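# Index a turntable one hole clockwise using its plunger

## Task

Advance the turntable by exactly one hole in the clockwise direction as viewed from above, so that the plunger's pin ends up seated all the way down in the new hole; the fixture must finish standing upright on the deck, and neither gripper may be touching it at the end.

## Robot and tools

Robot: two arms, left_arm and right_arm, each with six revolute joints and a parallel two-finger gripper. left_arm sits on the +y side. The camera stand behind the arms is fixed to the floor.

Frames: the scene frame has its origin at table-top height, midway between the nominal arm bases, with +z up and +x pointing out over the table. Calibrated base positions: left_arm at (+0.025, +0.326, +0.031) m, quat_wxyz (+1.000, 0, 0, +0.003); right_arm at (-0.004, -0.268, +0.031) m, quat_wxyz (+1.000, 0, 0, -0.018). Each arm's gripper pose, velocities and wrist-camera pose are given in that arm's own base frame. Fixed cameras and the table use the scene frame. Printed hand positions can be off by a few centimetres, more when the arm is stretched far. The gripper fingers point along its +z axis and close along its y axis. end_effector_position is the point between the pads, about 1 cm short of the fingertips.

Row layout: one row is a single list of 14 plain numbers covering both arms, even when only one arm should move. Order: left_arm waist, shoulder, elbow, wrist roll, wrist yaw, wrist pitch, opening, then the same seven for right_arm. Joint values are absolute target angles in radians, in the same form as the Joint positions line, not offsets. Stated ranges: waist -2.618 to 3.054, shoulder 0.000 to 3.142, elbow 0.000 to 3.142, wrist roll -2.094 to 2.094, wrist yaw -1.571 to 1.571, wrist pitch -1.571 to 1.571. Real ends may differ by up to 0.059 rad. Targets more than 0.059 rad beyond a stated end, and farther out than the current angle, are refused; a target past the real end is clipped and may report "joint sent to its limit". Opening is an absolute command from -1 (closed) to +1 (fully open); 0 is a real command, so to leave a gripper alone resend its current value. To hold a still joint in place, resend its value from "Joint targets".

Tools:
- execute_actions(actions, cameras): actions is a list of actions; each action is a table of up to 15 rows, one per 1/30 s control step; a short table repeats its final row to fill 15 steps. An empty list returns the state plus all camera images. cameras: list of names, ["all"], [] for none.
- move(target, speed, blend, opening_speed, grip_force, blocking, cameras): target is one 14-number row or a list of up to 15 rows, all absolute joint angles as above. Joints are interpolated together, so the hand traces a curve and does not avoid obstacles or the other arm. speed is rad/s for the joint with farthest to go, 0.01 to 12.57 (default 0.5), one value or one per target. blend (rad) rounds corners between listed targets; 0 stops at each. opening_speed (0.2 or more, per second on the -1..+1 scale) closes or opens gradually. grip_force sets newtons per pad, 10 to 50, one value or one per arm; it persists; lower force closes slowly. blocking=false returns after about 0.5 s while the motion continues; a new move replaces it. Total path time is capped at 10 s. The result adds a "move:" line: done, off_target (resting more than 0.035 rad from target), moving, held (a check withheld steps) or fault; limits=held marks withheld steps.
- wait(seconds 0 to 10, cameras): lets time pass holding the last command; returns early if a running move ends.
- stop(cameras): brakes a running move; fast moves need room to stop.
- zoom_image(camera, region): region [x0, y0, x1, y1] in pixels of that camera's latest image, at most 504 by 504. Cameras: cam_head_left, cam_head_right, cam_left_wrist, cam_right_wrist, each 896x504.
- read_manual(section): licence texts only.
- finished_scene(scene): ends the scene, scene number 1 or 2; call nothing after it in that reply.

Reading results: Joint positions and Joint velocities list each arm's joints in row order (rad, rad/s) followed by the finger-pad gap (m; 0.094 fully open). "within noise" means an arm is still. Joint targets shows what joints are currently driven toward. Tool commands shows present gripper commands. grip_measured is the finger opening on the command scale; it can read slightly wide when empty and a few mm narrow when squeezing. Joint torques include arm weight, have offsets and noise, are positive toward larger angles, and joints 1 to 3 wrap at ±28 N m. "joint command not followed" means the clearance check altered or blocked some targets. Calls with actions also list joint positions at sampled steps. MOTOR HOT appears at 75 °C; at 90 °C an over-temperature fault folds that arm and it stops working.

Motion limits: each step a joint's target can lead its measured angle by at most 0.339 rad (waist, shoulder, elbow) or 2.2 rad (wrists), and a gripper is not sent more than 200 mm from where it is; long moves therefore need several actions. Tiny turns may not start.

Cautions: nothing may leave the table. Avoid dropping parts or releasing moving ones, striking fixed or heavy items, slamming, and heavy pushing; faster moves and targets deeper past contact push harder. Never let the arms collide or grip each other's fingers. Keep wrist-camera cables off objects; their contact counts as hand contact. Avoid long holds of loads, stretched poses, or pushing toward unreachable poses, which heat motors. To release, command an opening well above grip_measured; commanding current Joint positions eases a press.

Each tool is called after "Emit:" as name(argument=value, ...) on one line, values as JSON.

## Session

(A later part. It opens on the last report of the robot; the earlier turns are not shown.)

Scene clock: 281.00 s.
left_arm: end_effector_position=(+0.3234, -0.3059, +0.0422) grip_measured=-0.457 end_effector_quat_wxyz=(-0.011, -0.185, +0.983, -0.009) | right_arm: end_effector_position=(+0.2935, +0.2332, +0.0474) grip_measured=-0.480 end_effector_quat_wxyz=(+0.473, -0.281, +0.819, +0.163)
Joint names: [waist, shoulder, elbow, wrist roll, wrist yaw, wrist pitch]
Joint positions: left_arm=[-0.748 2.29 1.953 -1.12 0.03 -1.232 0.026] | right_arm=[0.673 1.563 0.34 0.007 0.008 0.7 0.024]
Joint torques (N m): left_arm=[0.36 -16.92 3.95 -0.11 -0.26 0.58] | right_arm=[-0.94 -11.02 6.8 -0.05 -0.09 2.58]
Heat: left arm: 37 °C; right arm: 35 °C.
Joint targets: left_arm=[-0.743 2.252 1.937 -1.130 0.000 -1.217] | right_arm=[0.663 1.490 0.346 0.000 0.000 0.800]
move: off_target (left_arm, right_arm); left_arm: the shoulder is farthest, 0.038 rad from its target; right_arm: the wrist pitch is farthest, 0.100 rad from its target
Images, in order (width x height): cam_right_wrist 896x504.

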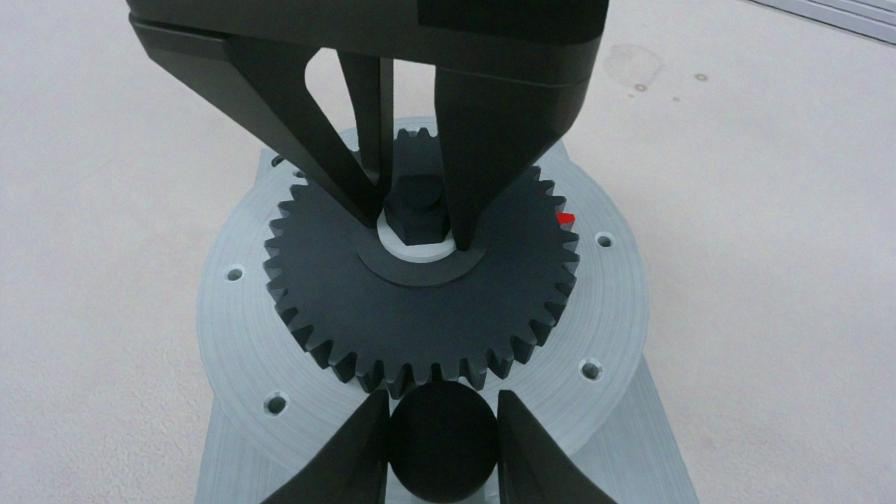

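Emit:
move(target=[-0.743,2.252,1.937,-1.13,0,-1.217,-0.75,0.663,1.545,0.345,0,0,0.96,-0.75], speed=0.1, cameras=["cam_right_wrist","cam_left_wrist"])

Scene clock: 295.50 s.
left_arm: end_effector_position=(+0.3234, -0.3060, +0.0422) grip_measured=-0.457 end_effector_quat_wxyz=(-0.012, -0.185, +0.983, -0.009) | right_arm: end_effector_position=(+0.2941, +0.2337, +0.0508) grip_measured=-0.480 end_effector_quat_wxyz=(+0.484, -0.279, +0.813, +0.167)
Joint names: [waist, shoulder, elbow, wrist roll, wrist yaw, wrist pitch]
Joint positions: left_arm=[-0.748 2.29 1.953 -1.12 0.03 -1.232 0.026] | right_arm=[0.673 1.568 0.326 0.007 0.008 0.746 0.024]
Joint torques (N m): left_arm=[0.35 -16.96 3.99 -0.11 -0.26 0.58] | right_arm=[-1.03 -6.91 7.95 -0.05 -0.1 3.62]
Heat: left arm: 38 °C; right arm: 37 °C.
Joint targets: left_arm=[-0.743 2.252 1.937 -1.130 0.000 -1.217] | right_arm=[0.663 1.545 0.345 0.000 0.000 0.960]
move: off_target (left_arm, right_arm); left_arm: the shoulder is farthest, 0.038 rad from its target; right_arm: the wrist pitch is farthest, 0.214 rad from its target
Images, in order (width x height): cam_left_wrist 896x504, cam_right_wrist 896x504.

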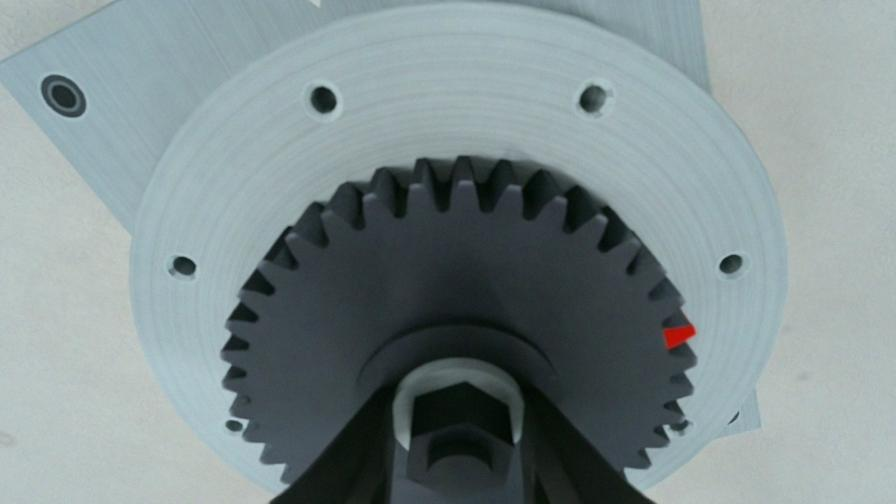

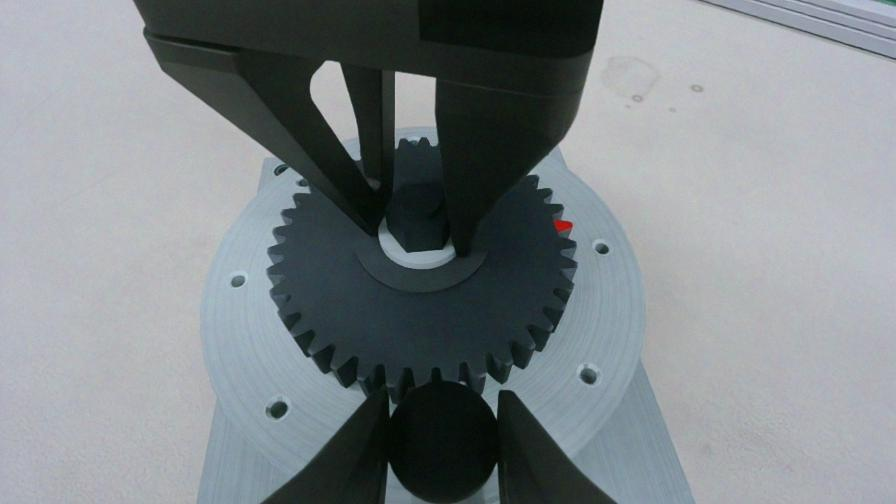

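Emit:
move(target=[-0.743,2.252,1.937,-1.13,0.03,-1.217,-0.75,0.663,1.532,0.365,0,0,1.03,-0.75], speed=0.1, cameras=["cam_right_wrist"])

Emit:
zoom_image(camera="cam_right_wrist", region=[300, 304, 600, 504])

Scene clock: 304.90 s.
left_arm: end_effector_position=(+0.3230, -0.3063, +0.0422) grip_measured=-0.457 end_effector_quat_wxyz=(-0.013, -0.185, +0.983, -0.010) | right_arm: end_effector_position=(+0.2949, +0.2342, +0.0525) grip_measured=-0.480 end_effector_quat_wxyz=(+0.487, -0.278, +0.811, +0.168)
Joint names: [waist, shoulder, elbow, wrist roll, wrist yaw, wrist pitch]
Joint positions: left_arm=[-0.748 2.29 1.953 -1.12 0.033 -1.232 0.026] | right_arm=[0.673 1.568 0.326 0.007 0.008 0.754 0.024]
Joint torques (N m): left_arm=[0.38 -16.96 3.99 -0.11 0 0.58] | right_arm=[-0.95 -7.95 9.98 -0.06 -0.09 4.19]
Heat: left arm: 38 °C; right arm: 41 °C.
Joint targets: left_arm=[-0.743 2.252 1.937 -1.130 0.030 -1.217] | right_arm=[0.663 1.532 0.365 0.000 0.000 1.030]
move: off_target (left_arm, right_arm); left_arm: the shoulder is farthest, 0.038 rad from its target; right_arm: the wrist pitch is farthest, 0.276 rad from its target
Images, in order (width x height): cam_right_wrist 896x504.

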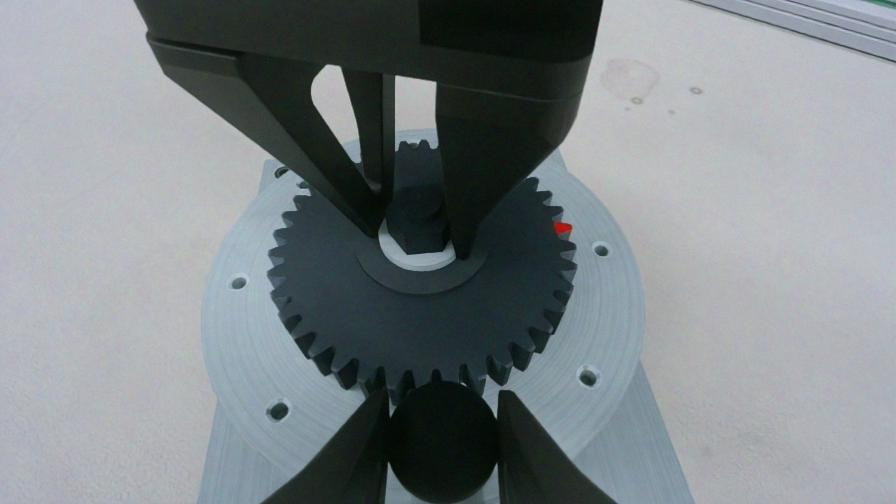

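Scaled by 1.680 from the camera's 896x504 image, which has a finer 1280x720 frame.

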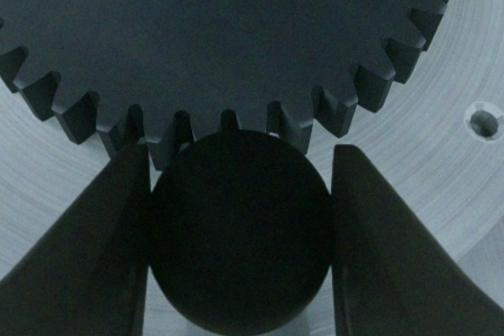

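Emit:
move(target=[-0.743,2.252,1.937,-0.93,0.03,-1.217,-0.85,0.663,1.532,0.365,0,0,1.03,-0.75], speed=0.3, cameras=["cam_right_wrist","cam_left_wrist"])

Scene clock: 311.80 s.
left_arm: end_effector_position=(+0.3223, -0.3069, +0.0423) grip_measured=-0.458 end_effector_quat_wxyz=(-0.014, -0.108, +0.994, -0.012) | right_arm: end_effector_position=(+0.2949, +0.2342, +0.0525) grip_measured=-0.480 end_effector_quat_wxyz=(+0.487, -0.278, +0.811, +0.168)
Joint names: [waist, shoulder, elbow, wrist roll, wrist yaw, wrist pitch]
Joint positions: left_arm=[-0.748 2.29 1.953 -0.964 0.038 -1.233 0.025] | right_arm=[0.673 1.568 0.326 0.007 0.008 0.754 0.024]
Joint torques (N m): left_arm=[0.36 -16.98 3.96 0.4 -0.06 0.6] | right_arm=[-0.98 -7.92 9.94 -0.05 -0.1 4.18]
Heat: left arm: 38 °C; right arm: 49 °C.
Joint targets: left_arm=[-0.743 2.252 1.937 -0.930 0.030 -1.217] | right_arm=[0.663 1.532 0.365 0.000 0.000 1.030]
move: off_target (left_arm, right_arm); left_arm: the shoulder is farthest, 0.038 rad from its target; right_arm: the wrist pitch is farthest, 0.276 rad from its target
Images, in order (width x height): cam_left_wrist 896x504, cam_right_wrist 896x504.

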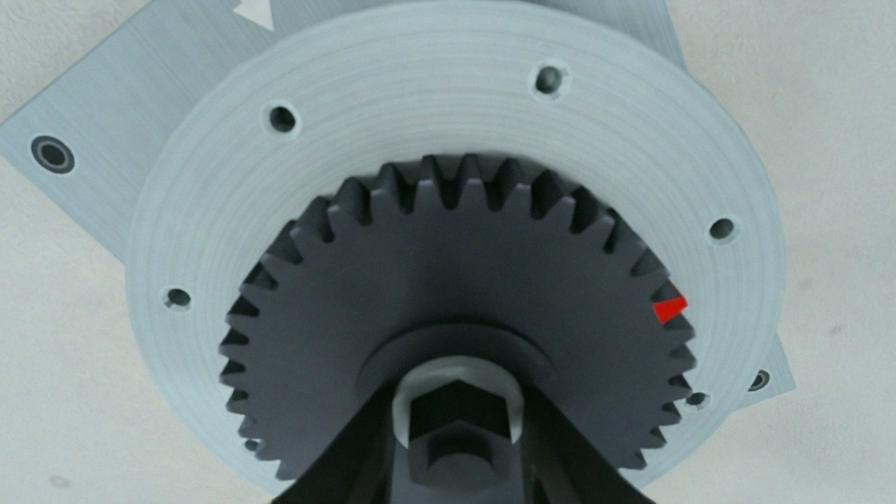

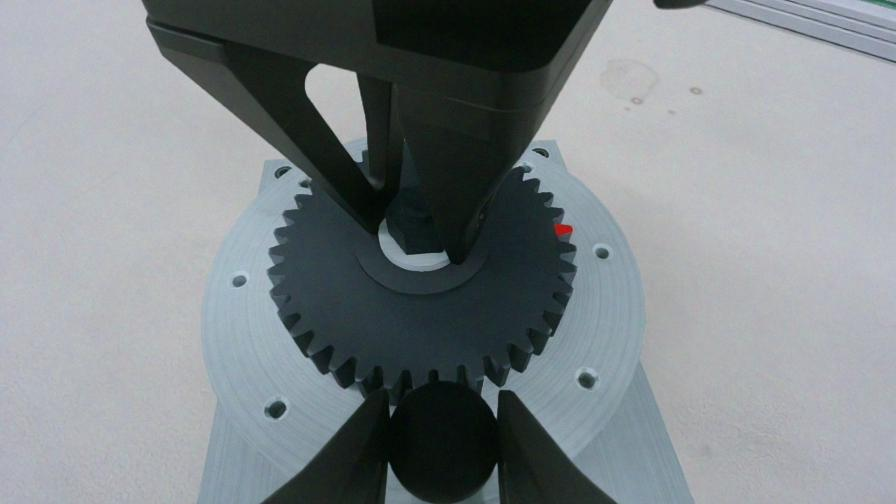

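Emit:
move(target=[[-0.743,2.252,1.937,-0.95,0.03,-1.217,-0.85,0.673,1.69,0.333,0,0,0.85,-0.75],[-0.743,2.252,1.937,-0.95,0.03,-1.217,-0.1,0.673,1.69,0.333,0,0,0.85,-0.75],[-0.743,2.252,1.964,-1.13,0.03,-1.244,-0.1,0.673,1.69,0.333,0,0,0.85,-0.75]], speed=0.2, cameras=["cam_right_wrist","cam_left_wrist"])

Emit:
zoom_image(camera="cam_right_wrist", region=[300, 104, 540, 304])

Scene clock: 332.73 s.
left_arm: end_effector_position=(+0.3255, -0.3045, +0.0422) grip_measured=-0.101 end_effector_quat_wxyz=(-0.010, -0.187, +0.982, -0.010) | right_arm: end_effector_position=(+0.2990, +0.2377, +0.0441) grip_measured=-0.480 end_effector_quat_wxyz=(+0.495, -0.277, +0.806, +0.171)
Joint names: [waist, shoulder, elbow, wrist roll, wrist yaw, wrist pitch]
Joint positions: left_arm=[-0.743 2.29 1.953 -1.118 0.028 -1.23 0.042] | right_arm=[0.673 1.657 0.322 0.007 0.007 0.866 0.024]
Joint torques (N m): left_arm=[-0.03 -16.92 5.98 -0.1 0.03 0.24] | right_arm=[-0.06 -3.04 6.65 -0.03 -0.08 1.54]
Heat: left arm: 39 °C; right arm: 58 °C.
Joint targets: left_arm=[-0.743 2.252 1.964 -1.130 0.030 -1.244] | right_arm=[0.673 1.690 0.333 0.000 0.000 0.850]
move: off_target (left_arm); target 2's new numbers were sent with left_arm's shoulder 0.038 rad from that target; left_arm: the shoulder is farthest, 0.038 rad from its target
Images, in order (width x height): cam_left_wrist 896x504, cam_right_wrist 896x504.

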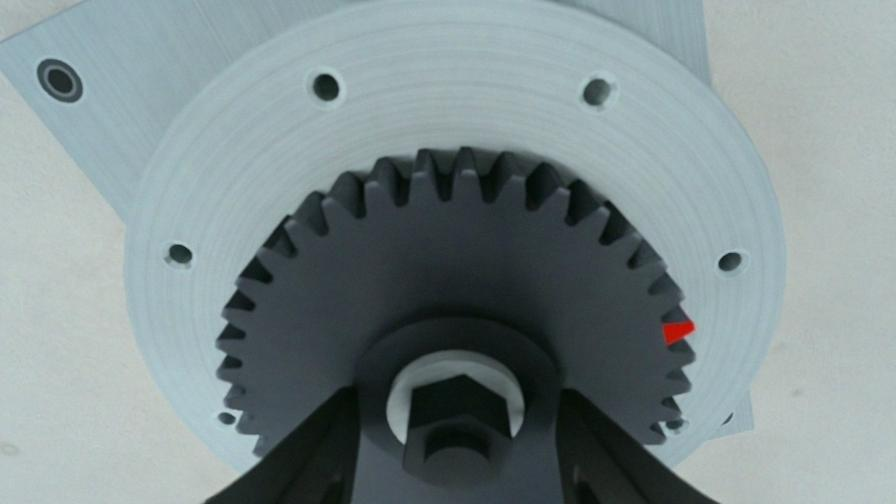

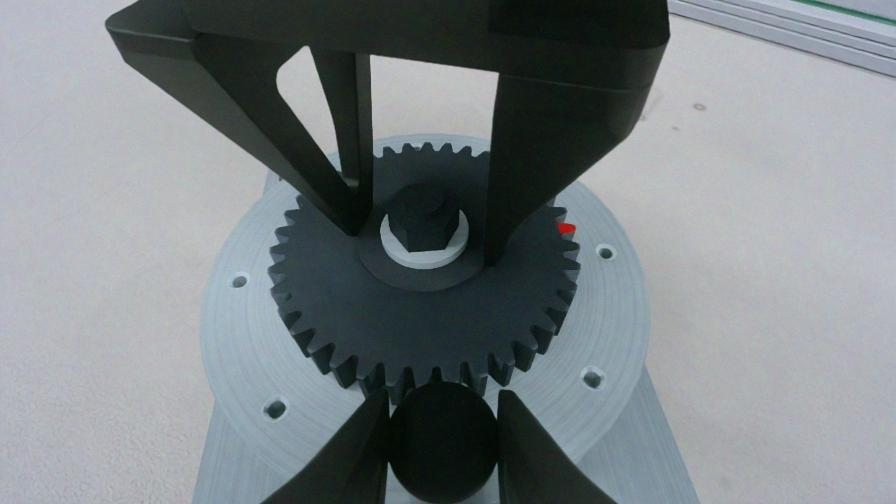

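Scaled by 2.100 from the camera's 896x504 image, which has a finer 1280x720 frame.

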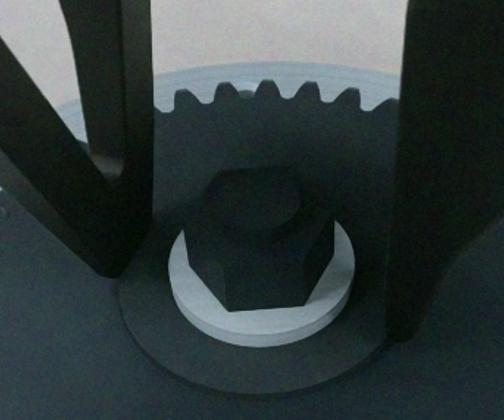

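Emit:
move(target=[-0.743,2.240,1.985,-1.13,0.03,-1.265,-0.1,0.673,1.69,0.333,0,0,0.85,-0.75], speed=0.2, cameras=["cam_right_wrist","cam_left_wrist"])

Emit:
zoom_image(camera="cam_right_wrist", region=[300, 104, 540, 304])

Scene clock: 343.57 s.
left_arm: end_effector_position=(+0.3244, -0.3035, +0.0484) grip_measured=-0.101 end_effector_quat_wxyz=(-0.010, -0.187, +0.982, -0.010) | right_arm: end_effector_position=(+0.2990, +0.2377, +0.0441) grip_measured=-0.480 end_effector_quat_wxyz=(+0.495, -0.277, +0.806, +0.171)
Joint names: [waist, shoulder, elbow, wrist roll, wrist yaw, wrist pitch]
Joint positions: left_arm=[-0.743 2.279 1.958 -1.119 0.028 -1.245 0.042] | right_arm=[0.673 1.657 0.322 0.007 0.007 0.866 0.024]
Joint torques (N m): left_arm=[-0.03 -16.88 7.31 -0.11 0.03 0.19] | right_arm=[-0.08 -3.06 6.69 -0.04 -0.09 1.56]
Heat: left arm: 39 °C; right arm: 50 °C.
Joint targets: left_arm=[-0.743 2.240 1.985 -1.130 0.030 -1.265] | right_arm=[0.673 1.690 0.333 0.000 0.000 0.850]
move: off_target (left_arm); left_arm: the shoulder is farthest, 0.039 rad from its target
Images, in order (width x height): cam_left_wrist 896x504, cam_right_wrist 896x504.

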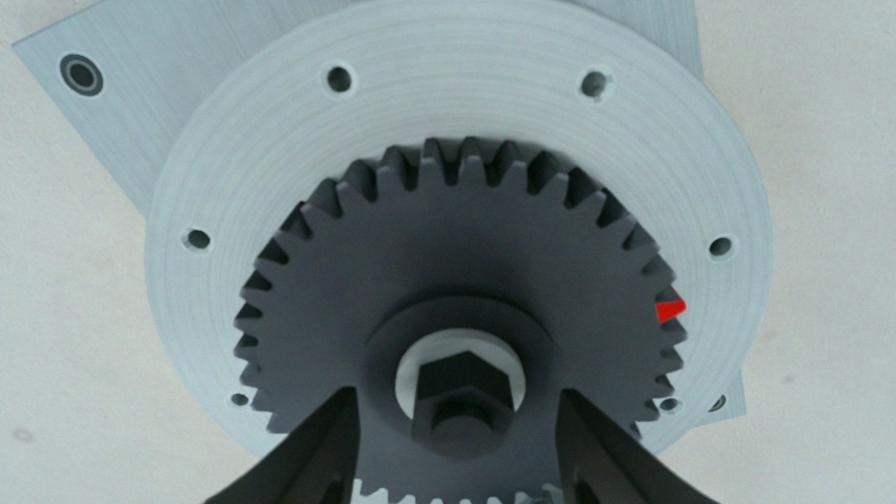

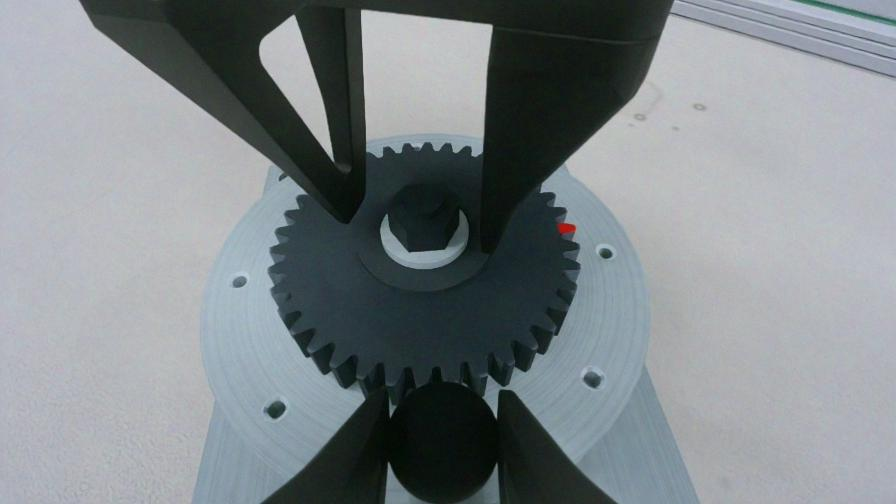

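Scaled by 2.100 from the camera's 896x504 image, which has a finer 1280x720 frame.

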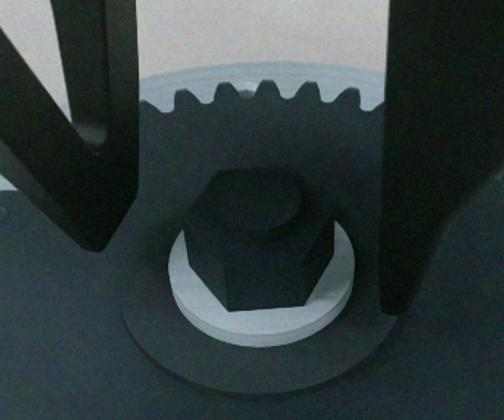

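Emit:
move(target=[[-0.743,2.235,1.993,-1.13,0.03,-1.273,-0.1,0.673,1.69,0.333,0,0,0.85,-0.75],[-0.743,2.235,1.993,-1.13,0.03,-1.273,-0.85,0.673,1.69,0.333,0,0,0.85,-0.75]], speed=0.2, opening_speed=0.5, cameras=["cam_left_wrist"])

Scene clock: 353.97 s.
left_arm: end_effector_position=(+0.3245, -0.3038, +0.0527) grip_measured=-0.638 end_effector_quat_wxyz=(-0.009, -0.187, +0.982, -0.012) | right_arm: end_effector_position=(+0.2990, +0.2377, +0.0441) grip_measured=-0.480 end_effector_quat_wxyz=(+0.495, -0.277, +0.806, +0.171)
Joint names: [waist, shoulder, elbow, wrist roll, wrist yaw, wrist pitch]
Joint positions: left_arm=[-0.743 2.274 1.966 -1.119 0.029 -1.254 0.017] | right_arm=[0.673 1.657 0.322 0.007 0.007 0.866 0.024]
Joint torques (N m): left_arm=[-0.02 -16.84 7.32 -0.1 0.03 0.2] | right_arm=[-0.05 -3.08 6.61 -0.06 -0.09 1.56]
Heat: left arm: 39 °C; right arm: 46 °C.
Joint targets: left_arm=[-0.743 2.235 1.993 -1.130 0.030 -1.273] | right_arm=[0.673 1.690 0.333 0.000 0.000 0.850]
move: off_target (left_arm); target 2's new numbers were sent with left_arm's shoulder 0.039 rad from that target; left_arm: the shoulder is farthest, 0.039 rad from its target
Images, in order (width x height): cam_left_wrist 896x504.

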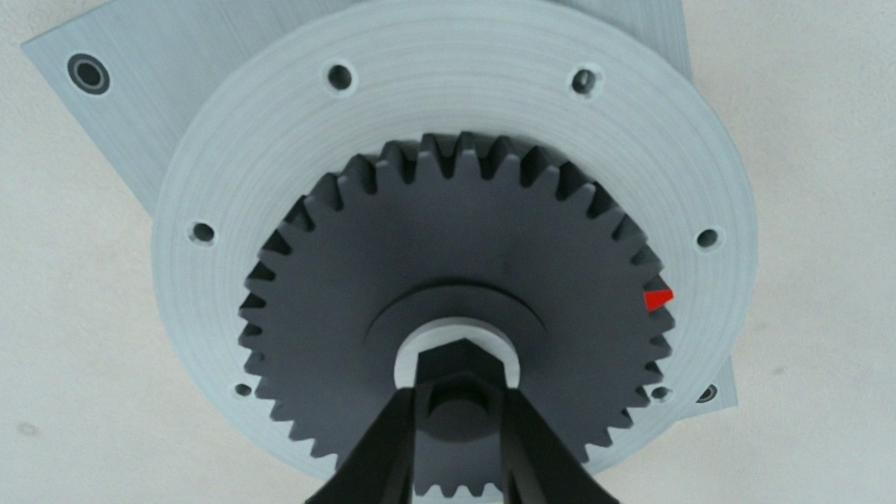

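Emit:
move(target=[[-0.743,2.235,1.993,-1.13,0.03,-1.273,-0.85,0.673,1.545,0.350,0,0,0.97,-0.75],[-0.743,2.235,1.993,-1.13,0.03,-1.273,-0.85,0.673,1.532,0.365,0,0,1.03,-0.75],[-0.743,2.235,1.993,-0.88,0.03,-1.273,-0.85,0.673,1.532,0.365,0,0,1.03,-0.75]], speed=[0.12,0.12,0.3], cameras=["cam_left_wrist","cam_right_wrist"])

Scene clock: 366.53 s.
left_arm: end_effector_position=(+0.3227, -0.3037, +0.0527) grip_measured=-0.644 end_effector_quat_wxyz=(-0.012, -0.081, +0.997, -0.013) | right_arm: end_effector_position=(+0.2984, +0.2372, +0.0518) grip_measured=-0.480 end_effector_quat_wxyz=(+0.496, -0.277, +0.805, +0.172)
Joint names: [waist, shoulder, elbow, wrist roll, wrist yaw, wrist pitch]
Joint positions: left_arm=[-0.743 2.274 1.966 -0.906 0.035 -1.26 0.017] | right_arm=[0.673 1.611 0.326 0.006 0.007 0.82 0.024]
Joint torques (N m): left_arm=[-0.05 -16.84 7.31 0.31 -0.03 0.26] | right_arm=[0.01 -11.64 9.85 -0.04 -0.09 3.6]
Heat: left arm: 40 °C; right arm: 47 °C.
Joint targets: left_arm=[-0.743 2.235 1.993 -0.880 0.030 -1.273] | right_arm=[0.673 1.532 0.365 0.000 0.000 1.030]
move: off_target (left_arm, right_arm); left_arm: the shoulder is farthest, 0.039 rad from its target; right_arm: the wrist pitch is farthest, 0.210 rad from its target
Images, in order (width x height): cam_left_wrist 896x504, cam_right_wrist 896x504.

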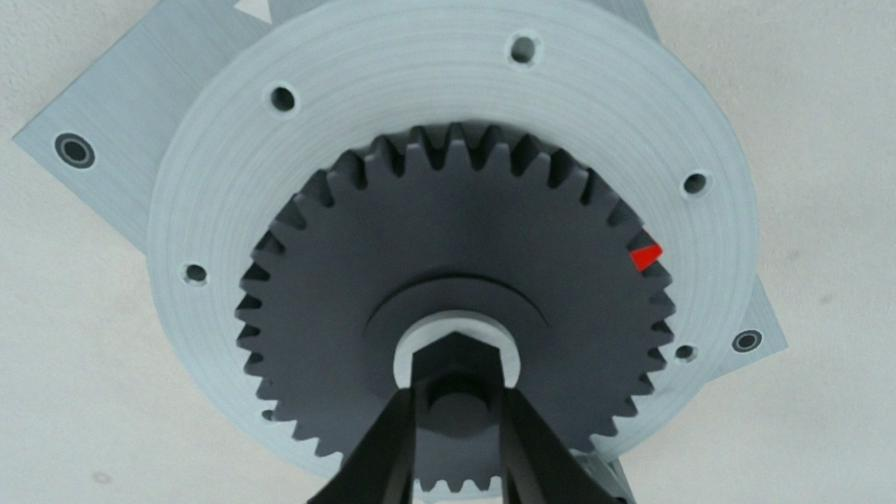

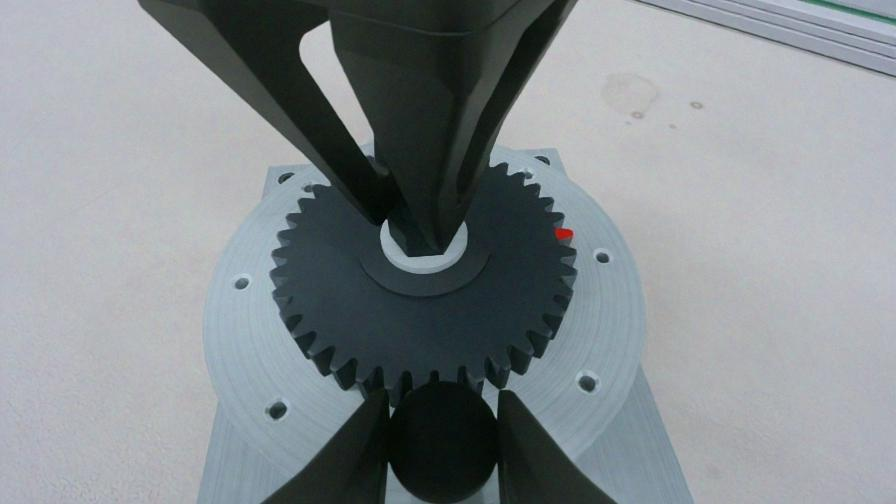

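Emit:
zoom_image(camera="cam_left_wrist", region=[350, 280, 570, 504])

Emit:
zoom_image(camera="cam_right_wrist", region=[340, 164, 520, 504])

Scaled by 2.250 from the camera's 896x504 image, which has a finer 1280x720 frame.

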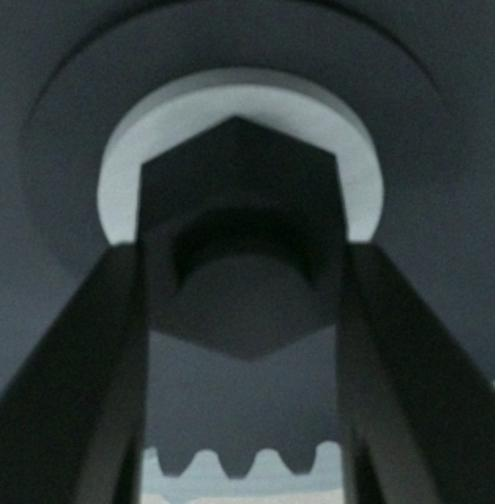

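Scaled by 1.482 from the camera's 896x504 image, which has a finer 1280x720 frame.

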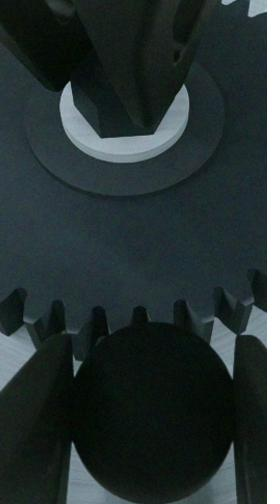

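Emit:
move(target=[-0.743,2.235,1.993,-0.5,0.03,-1.273,-0.9,0.673,1.520,0.372,0,0,1.07,-0.75], speed=0.3, cameras=["cam_left_wrist","cam_right_wrist"])

Emit:
zoom_image(camera="cam_right_wrist", region=[240, 104, 620, 504])

Emit:
zoom_image(camera="cam_left_wrist", region=[350, 280, 570, 504])

Scene clock: 405.90 s.
left_arm: end_effector_position=(+0.3199, -0.3019, +0.0577) grip_measured=-0.899 end_effector_quat_wxyz=(-0.012, +0.115, +0.993, -0.015) | right_arm: end_effector_position=(+0.2985, +0.2374, +0.0529) grip_measured=-0.480 end_effector_quat_wxyz=(+0.497, -0.276, +0.804, +0.172)
Joint names: [waist, shoulder, elbow, wrist roll, wrist yaw, wrist pitch]
Joint positions: left_arm=[-0.743 2.264 1.971 -0.511 0.039 -1.28 0.005] | right_arm=[0.673 1.608 0.326 0.006 0.007 0.82 0.024]
Joint torques (N m): left_arm=[-0.02 -15.86 6.94 0.11 -0.05 0.47] | right_arm=[-0.03 -12.4 10.5 -0.04 -0.09 3.95]
Heat: left arm: 41 °C; right arm: 63 °C.
Joint targets: left_arm=[-0.743 2.235 1.993 -0.500 0.030 -1.273] | right_arm=[0.673 1.520 0.372 0.000 0.000 1.070]
move: off_target (right_arm); right_arm: the wrist pitch is farthest, 0.250 rad from its target
Images, in order (width x height): cam_left_wrist 896x504, cam_right_wrist 896x504.

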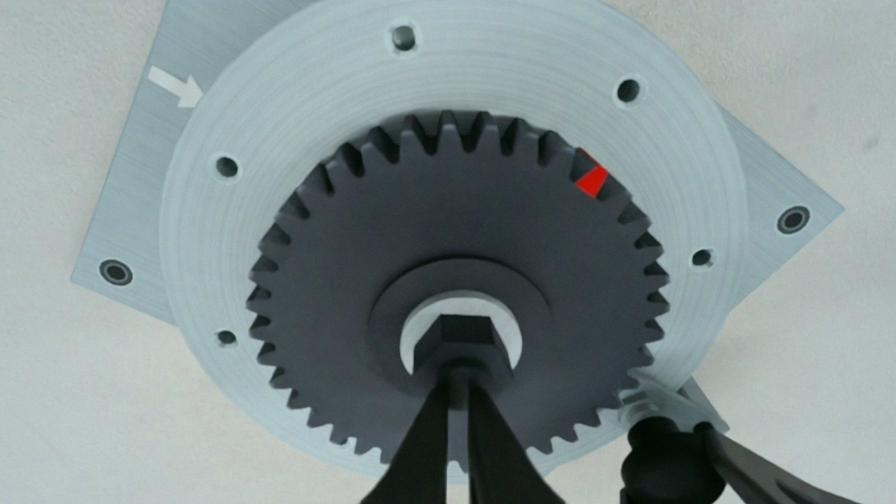

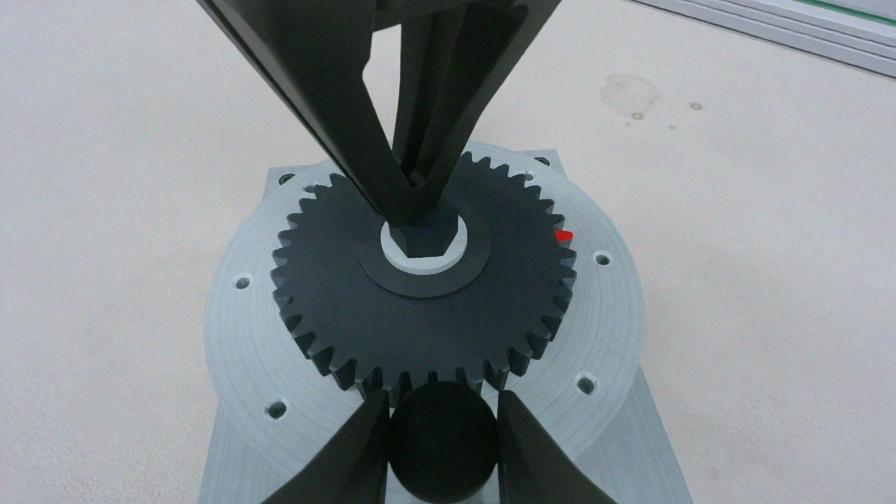

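Scaled by 1.260 from the camera's 896x504 image, which has a finer 1280x720 frame.

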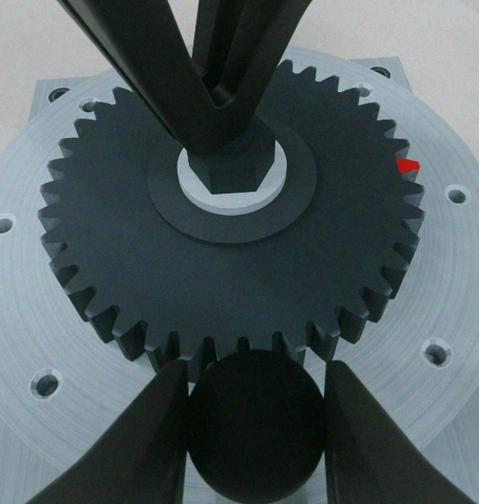

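Scaled by 2.250 from the camera's 896x504 image, which has a finer 1280x720 frame.

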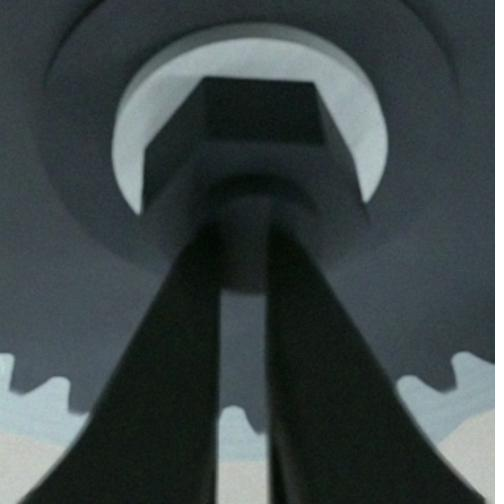

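Emit:
zoom_image(camera="cam_left_wrist", region=[560, 330, 780, 504])

Emit:
move(target=[-0.743,2.235,1.993,-0.5,0.03,-1.273,0,0.673,1.69,0.333,0,0,0.85,-0.75], speed=0.2, cameras=["cam_left_wrist","cam_right_wrist"])

Emit:
zoom_image(camera="cam_left_wrist", region=[560, 330, 780, 504])

Scaled by 2.291 from the camera's 896x504 image, which has a finer 1280x720 frame.

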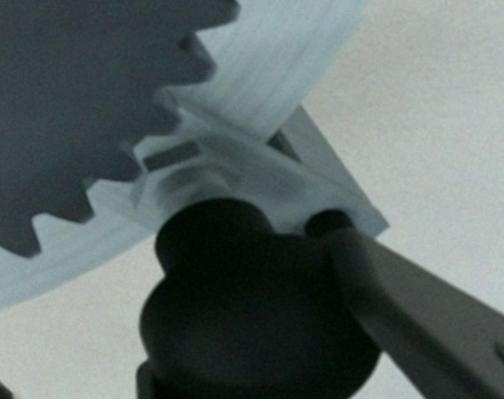

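Scene clock: 419.53 s.
left_arm: end_effector_position=(+0.3199, -0.3019, +0.0577) grip_measured=-0.001 end_effector_quat_wxyz=(-0.012, +0.116, +0.993, -0.015) | right_arm: end_effector_position=(+0.2995, +0.2381, +0.0442) grip_measured=-0.480 end_effector_quat_wxyz=(+0.494, -0.277, +0.806, +0.171)
Joint names: [waist, shoulder, elbow, wrist roll, wrist yaw, wrist pitch]
Joint positions: left_arm=[-0.743 2.264 1.971 -0.51 0.039 -1.28 0.047] | right_arm=[0.673 1.658 0.325 0.006 0.007 0.863 0.024]
Joint torques (N m): left_arm=[-0.03 -15.86 6.95 0.13 -0.07 0.48] | right_arm=[0.02 -3.11 6.38 -0.05 -0.09 1.58]
Heat: left arm: 45 °C; right arm: 67 °C.
Joint targets: left_arm=[-0.743 2.235 1.993 -0.500 0.030 -1.273] | right_arm=[0.673 1.690 0.333 0.000 0.000 0.850]
move: done
Images, in order (width x height): cam_left_wrist 896x504, cam_right_wrist 896x504.

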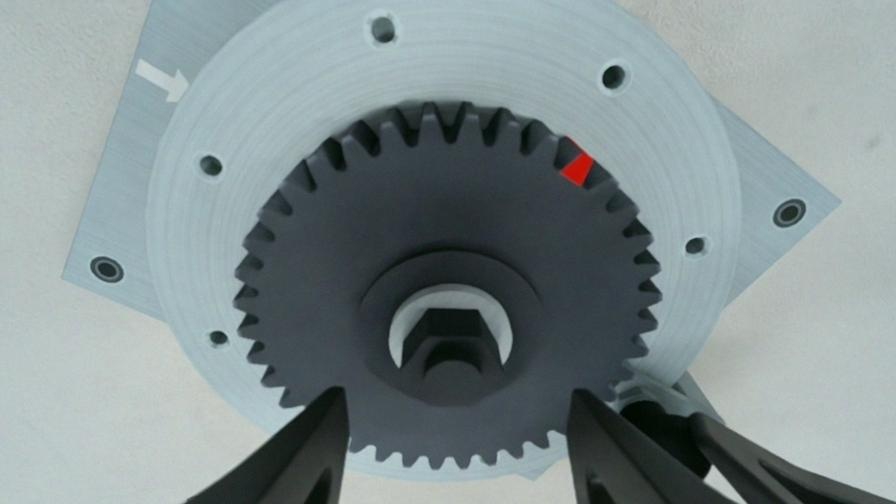

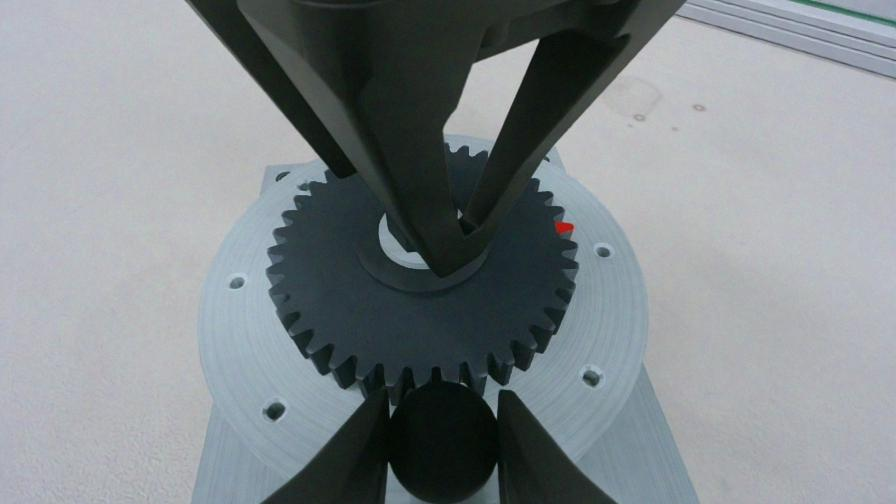

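Scaled by 2.291 from the camera's 896x504 image, which has a finer 1280x720 frame.

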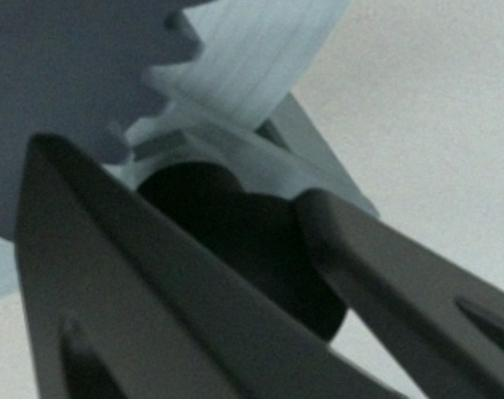

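Emit:
move(target=[[-0.743,2.235,1.993,-1.04,0.03,-1.273,0,0.673,1.69,0.333,0,0,0.87,-0.75],[-0.743,2.240,1.97,-1.04,0.03,-1.250,0,0.673,1.69,0.333,0,0,0.87,-0.75]], speed=0.3, cameras=["cam_left_wrist","cam_right_wrist"])

Emit:
zoom_image(camera="cam_right_wrist", region=[300, 104, 540, 304])

Scene clock: 438.37 s.
left_arm: end_effector_position=(+0.3226, -0.3045, +0.0577) grip_measured=-0.001 end_effector_quat_wxyz=(-0.011, -0.142, +0.990, -0.017) | right_arm: end_effector_position=(+0.2996, +0.2382, +0.0445) grip_measured=-0.480 end_effector_quat_wxyz=(+0.495, -0.277, +0.806, +0.171)
Joint names: [waist, shoulder, elbow, wrist roll, wrist yaw, wrist pitch]
Joint positions: left_arm=[-0.743 2.264 1.971 -1.029 0.039 -1.265 0.047] | right_arm=[0.673 1.658 0.325 0.006 0.007 0.865 0.024]
Joint torques (N m): left_arm=[-0.02 -15.42 5.16 -0.11 -0.07 0.59] | right_arm=[-0.01 -3.14 6.39 -0.04 -0.09 1.74]
Heat: left arm: 48 °C; right arm: 54 °C.
Joint targets: left_arm=[-0.743 2.240 1.970 -1.040 0.030 -1.250] | right_arm=[0.673 1.690 0.333 0.000 0.000 0.870]
move: done
Images, in order (width x height): cam_left_wrist 896x504, cam_right_wrist 896x504.

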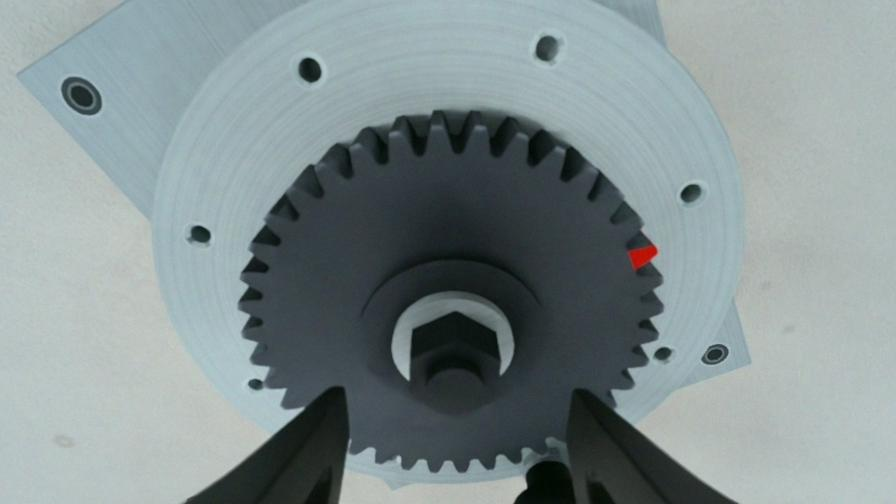

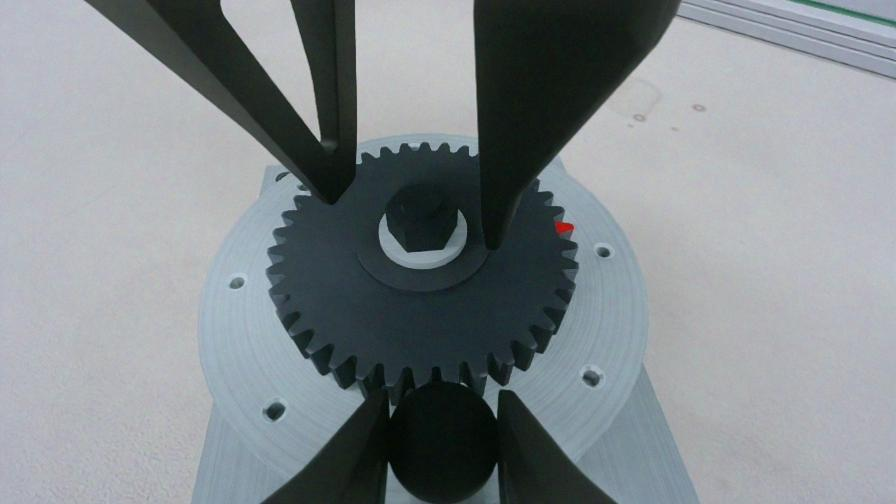

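Scaled by 2.100 from the camera's 896x504 image, which has a finer 1280x720 frame.

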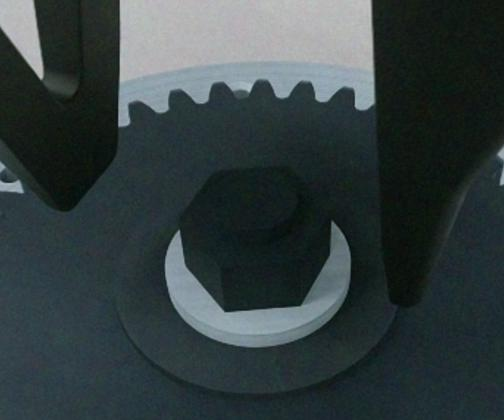

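Emit:
move(target=[-0.743,2.250,1.945,-1.04,0.03,-1.235,0,0.673,1.69,0.333,0,0,0.87,-0.75], speed=0.2)

Scene clock: 444.57 s.
left_arm: end_effector_position=(+0.3233, -0.3051, +0.0551) grip_measured=-0.001 end_effector_quat_wxyz=(-0.010, -0.142, +0.990, -0.019) | right_arm: end_effector_position=(+0.2996, +0.2382, +0.0445) grip_measured=-0.480 end_effector_quat_wxyz=(+0.495, -0.277, +0.806, +0.171)
Joint names: [waist, shoulder, elbow, wrist roll, wrist yaw, wrist pitch]
Joint positions: left_arm=[-0.743 2.264 1.96 -1.029 0.039 -1.25 0.047] | right_arm=[0.673 1.658 0.325 0.006 0.007 0.865 0.024]
Joint torques (N m): left_arm=[-0.05 -14.41 4.04 -0.13 -0.06 0.59] | right_arm=[-0.02 -3.08 6.38 -0.04 -0.08 1.73]
Heat: left arm: 48 °C; right arm: 53 °C.
Joint targets: left_arm=[-0.743 2.250 1.945 -1.040 0.030 -1.235] | right_arm=[0.673 1.690 0.333 0.000 0.000 0.870]
move: done

Emit:
move(target=[[-0.743,2.252,1.925,-1.04,0.03,-1.217,0,0.673,1.69,0.333,0,0,0.87,-0.75],[-0.743,2.252,1.925,-1.04,0.03,-1.217,-0.9,0.673,1.69,0.333,0,0,0.87,-0.75]], speed=0.2, opening_speed=0.6, cameras=["cam_left_wrist"])

Scene clock: 454.53 s.
left_arm: end_effector_position=(+0.3229, -0.3045, +0.0502) grip_measured=-0.629 end_effector_quat_wxyz=(-0.010, -0.143, +0.990, -0.018) | right_arm: end_effector_position=(+0.2996, +0.2382, +0.0445) grip_measured=-0.480 end_effector_quat_wxyz=(+0.495, -0.277, +0.806, +0.171)
Joint names: [waist, shoulder, elbow, wrist roll, wrist yaw, wrist pitch]
Joint positions: left_arm=[-0.743 2.264 1.941 -1.03 0.038 -1.232 0.017] | right_arm=[0.673 1.658 0.325 0.006 0.007 0.865 0.024]
Joint torques (N m): left_arm=[-0.03 -14.23 3.99 -0.1 -0.05 0.61] | right_arm=[-0.03 -3.14 6.38 -0.04 -0.09 1.75]
Heat: left arm: 48 °C; right arm: 52 °C.
Joint targets: left_arm=[-0.743 2.252 1.925 -1.040 0.030 -1.217] | right_arm=[0.673 1.690 0.333 0.000 0.000 0.870]
move: done
Images, in order (width x height): cam_left_wrist 896x504.

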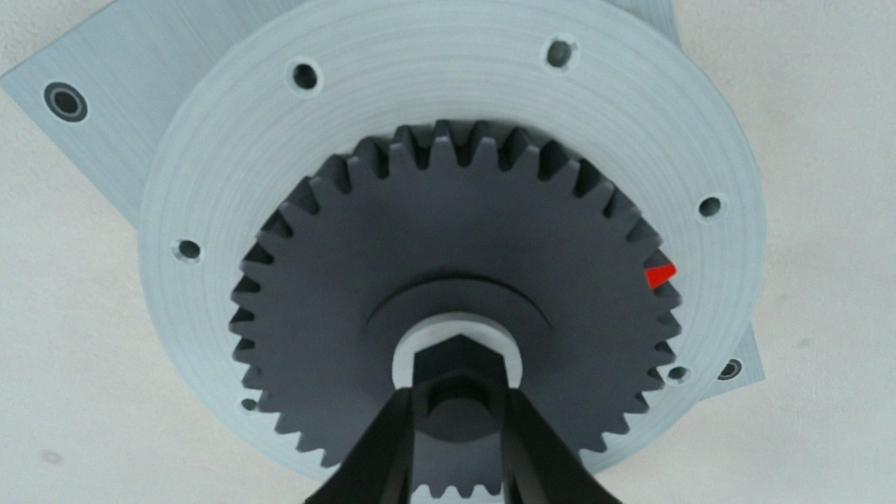

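Emit:
move(target=[[-0.743,2.252,1.925,-1.04,0.03,-1.217,-0.2,0.673,1.69,0.333,0,0,0.87,-0.75],[-0.743,2.255,1.924,-1.05,0.005,-1.204,-0.2,0.673,1.69,0.333,0,0,0.87,-0.75],[-0.743,2.255,1.924,-1.05,0.005,-1.204,-0.95,0.673,1.69,0.333,0,0,0.87,-0.75]], speed=0.2, opening_speed=0.6, cameras=["cam_left_wrist","cam_right_wrist"])

Scene clock: 476.60 s.
left_arm: end_effector_position=(+0.3278, -0.3032, +0.0497) grip_measured=-0.625 end_effector_quat_wxyz=(+0.003, -0.147, +0.989, -0.015) | right_arm: end_effector_position=(+0.2996, +0.2382, +0.0445) grip_measured=-0.480 end_effector_quat_wxyz=(+0.495, -0.277, +0.806, +0.171)
Joint names: [waist, shoulder, elbow, wrist roll, wrist yaw, wrist pitch]
Joint positions: left_arm=[-0.743 2.264 1.939 -1.039 0.014 -1.219 0.018] | right_arm=[0.673 1.658 0.325 0.006 0.007 0.865 0.024]
Joint torques (N m): left_arm=[-0.03 -13.91 4.1 -0.11 -0.08 0.63] | right_arm=[-0.02 -3.11 6.39 -0.03 -0.1 1.75]
Heat: left arm: 47 °C; right arm: 50 °C.
Joint targets: left_arm=[-0.743 2.255 1.924 -1.050 0.005 -1.204] | right_arm=[0.673 1.690 0.333 0.000 0.000 0.870]
move: done
Images, in order (width x height): cam_left_wrist 896x504, cam_right_wrist 896x504.

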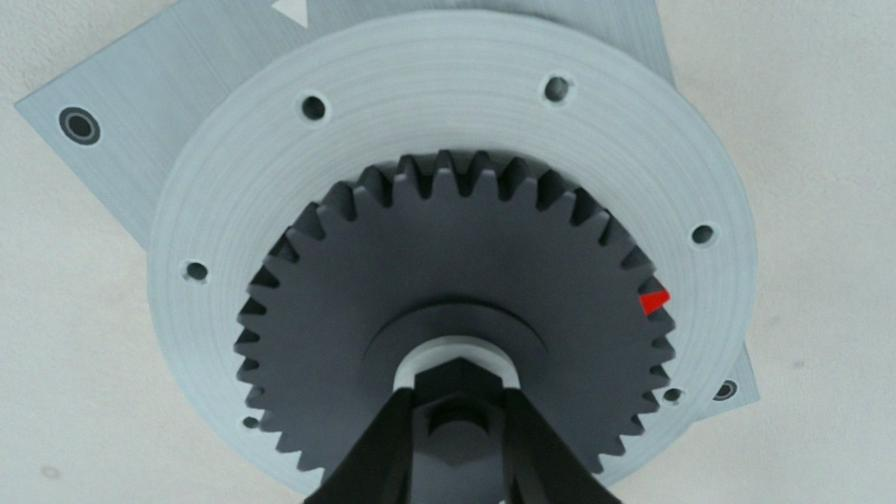

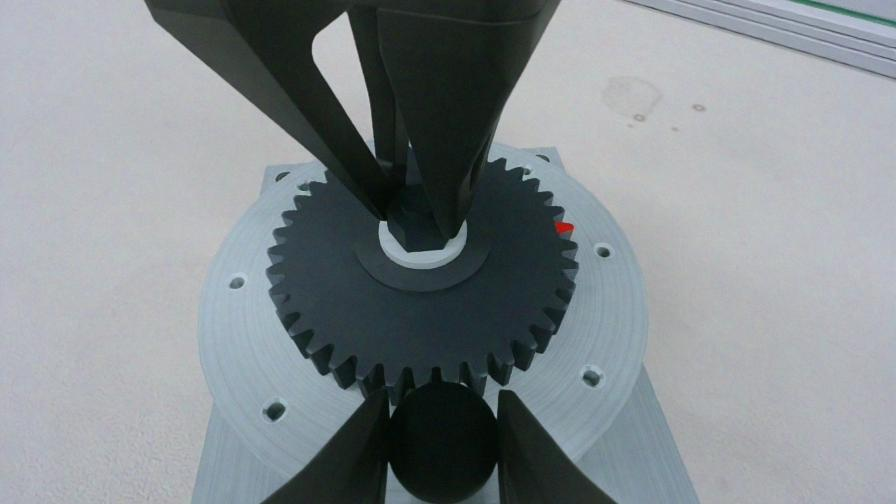

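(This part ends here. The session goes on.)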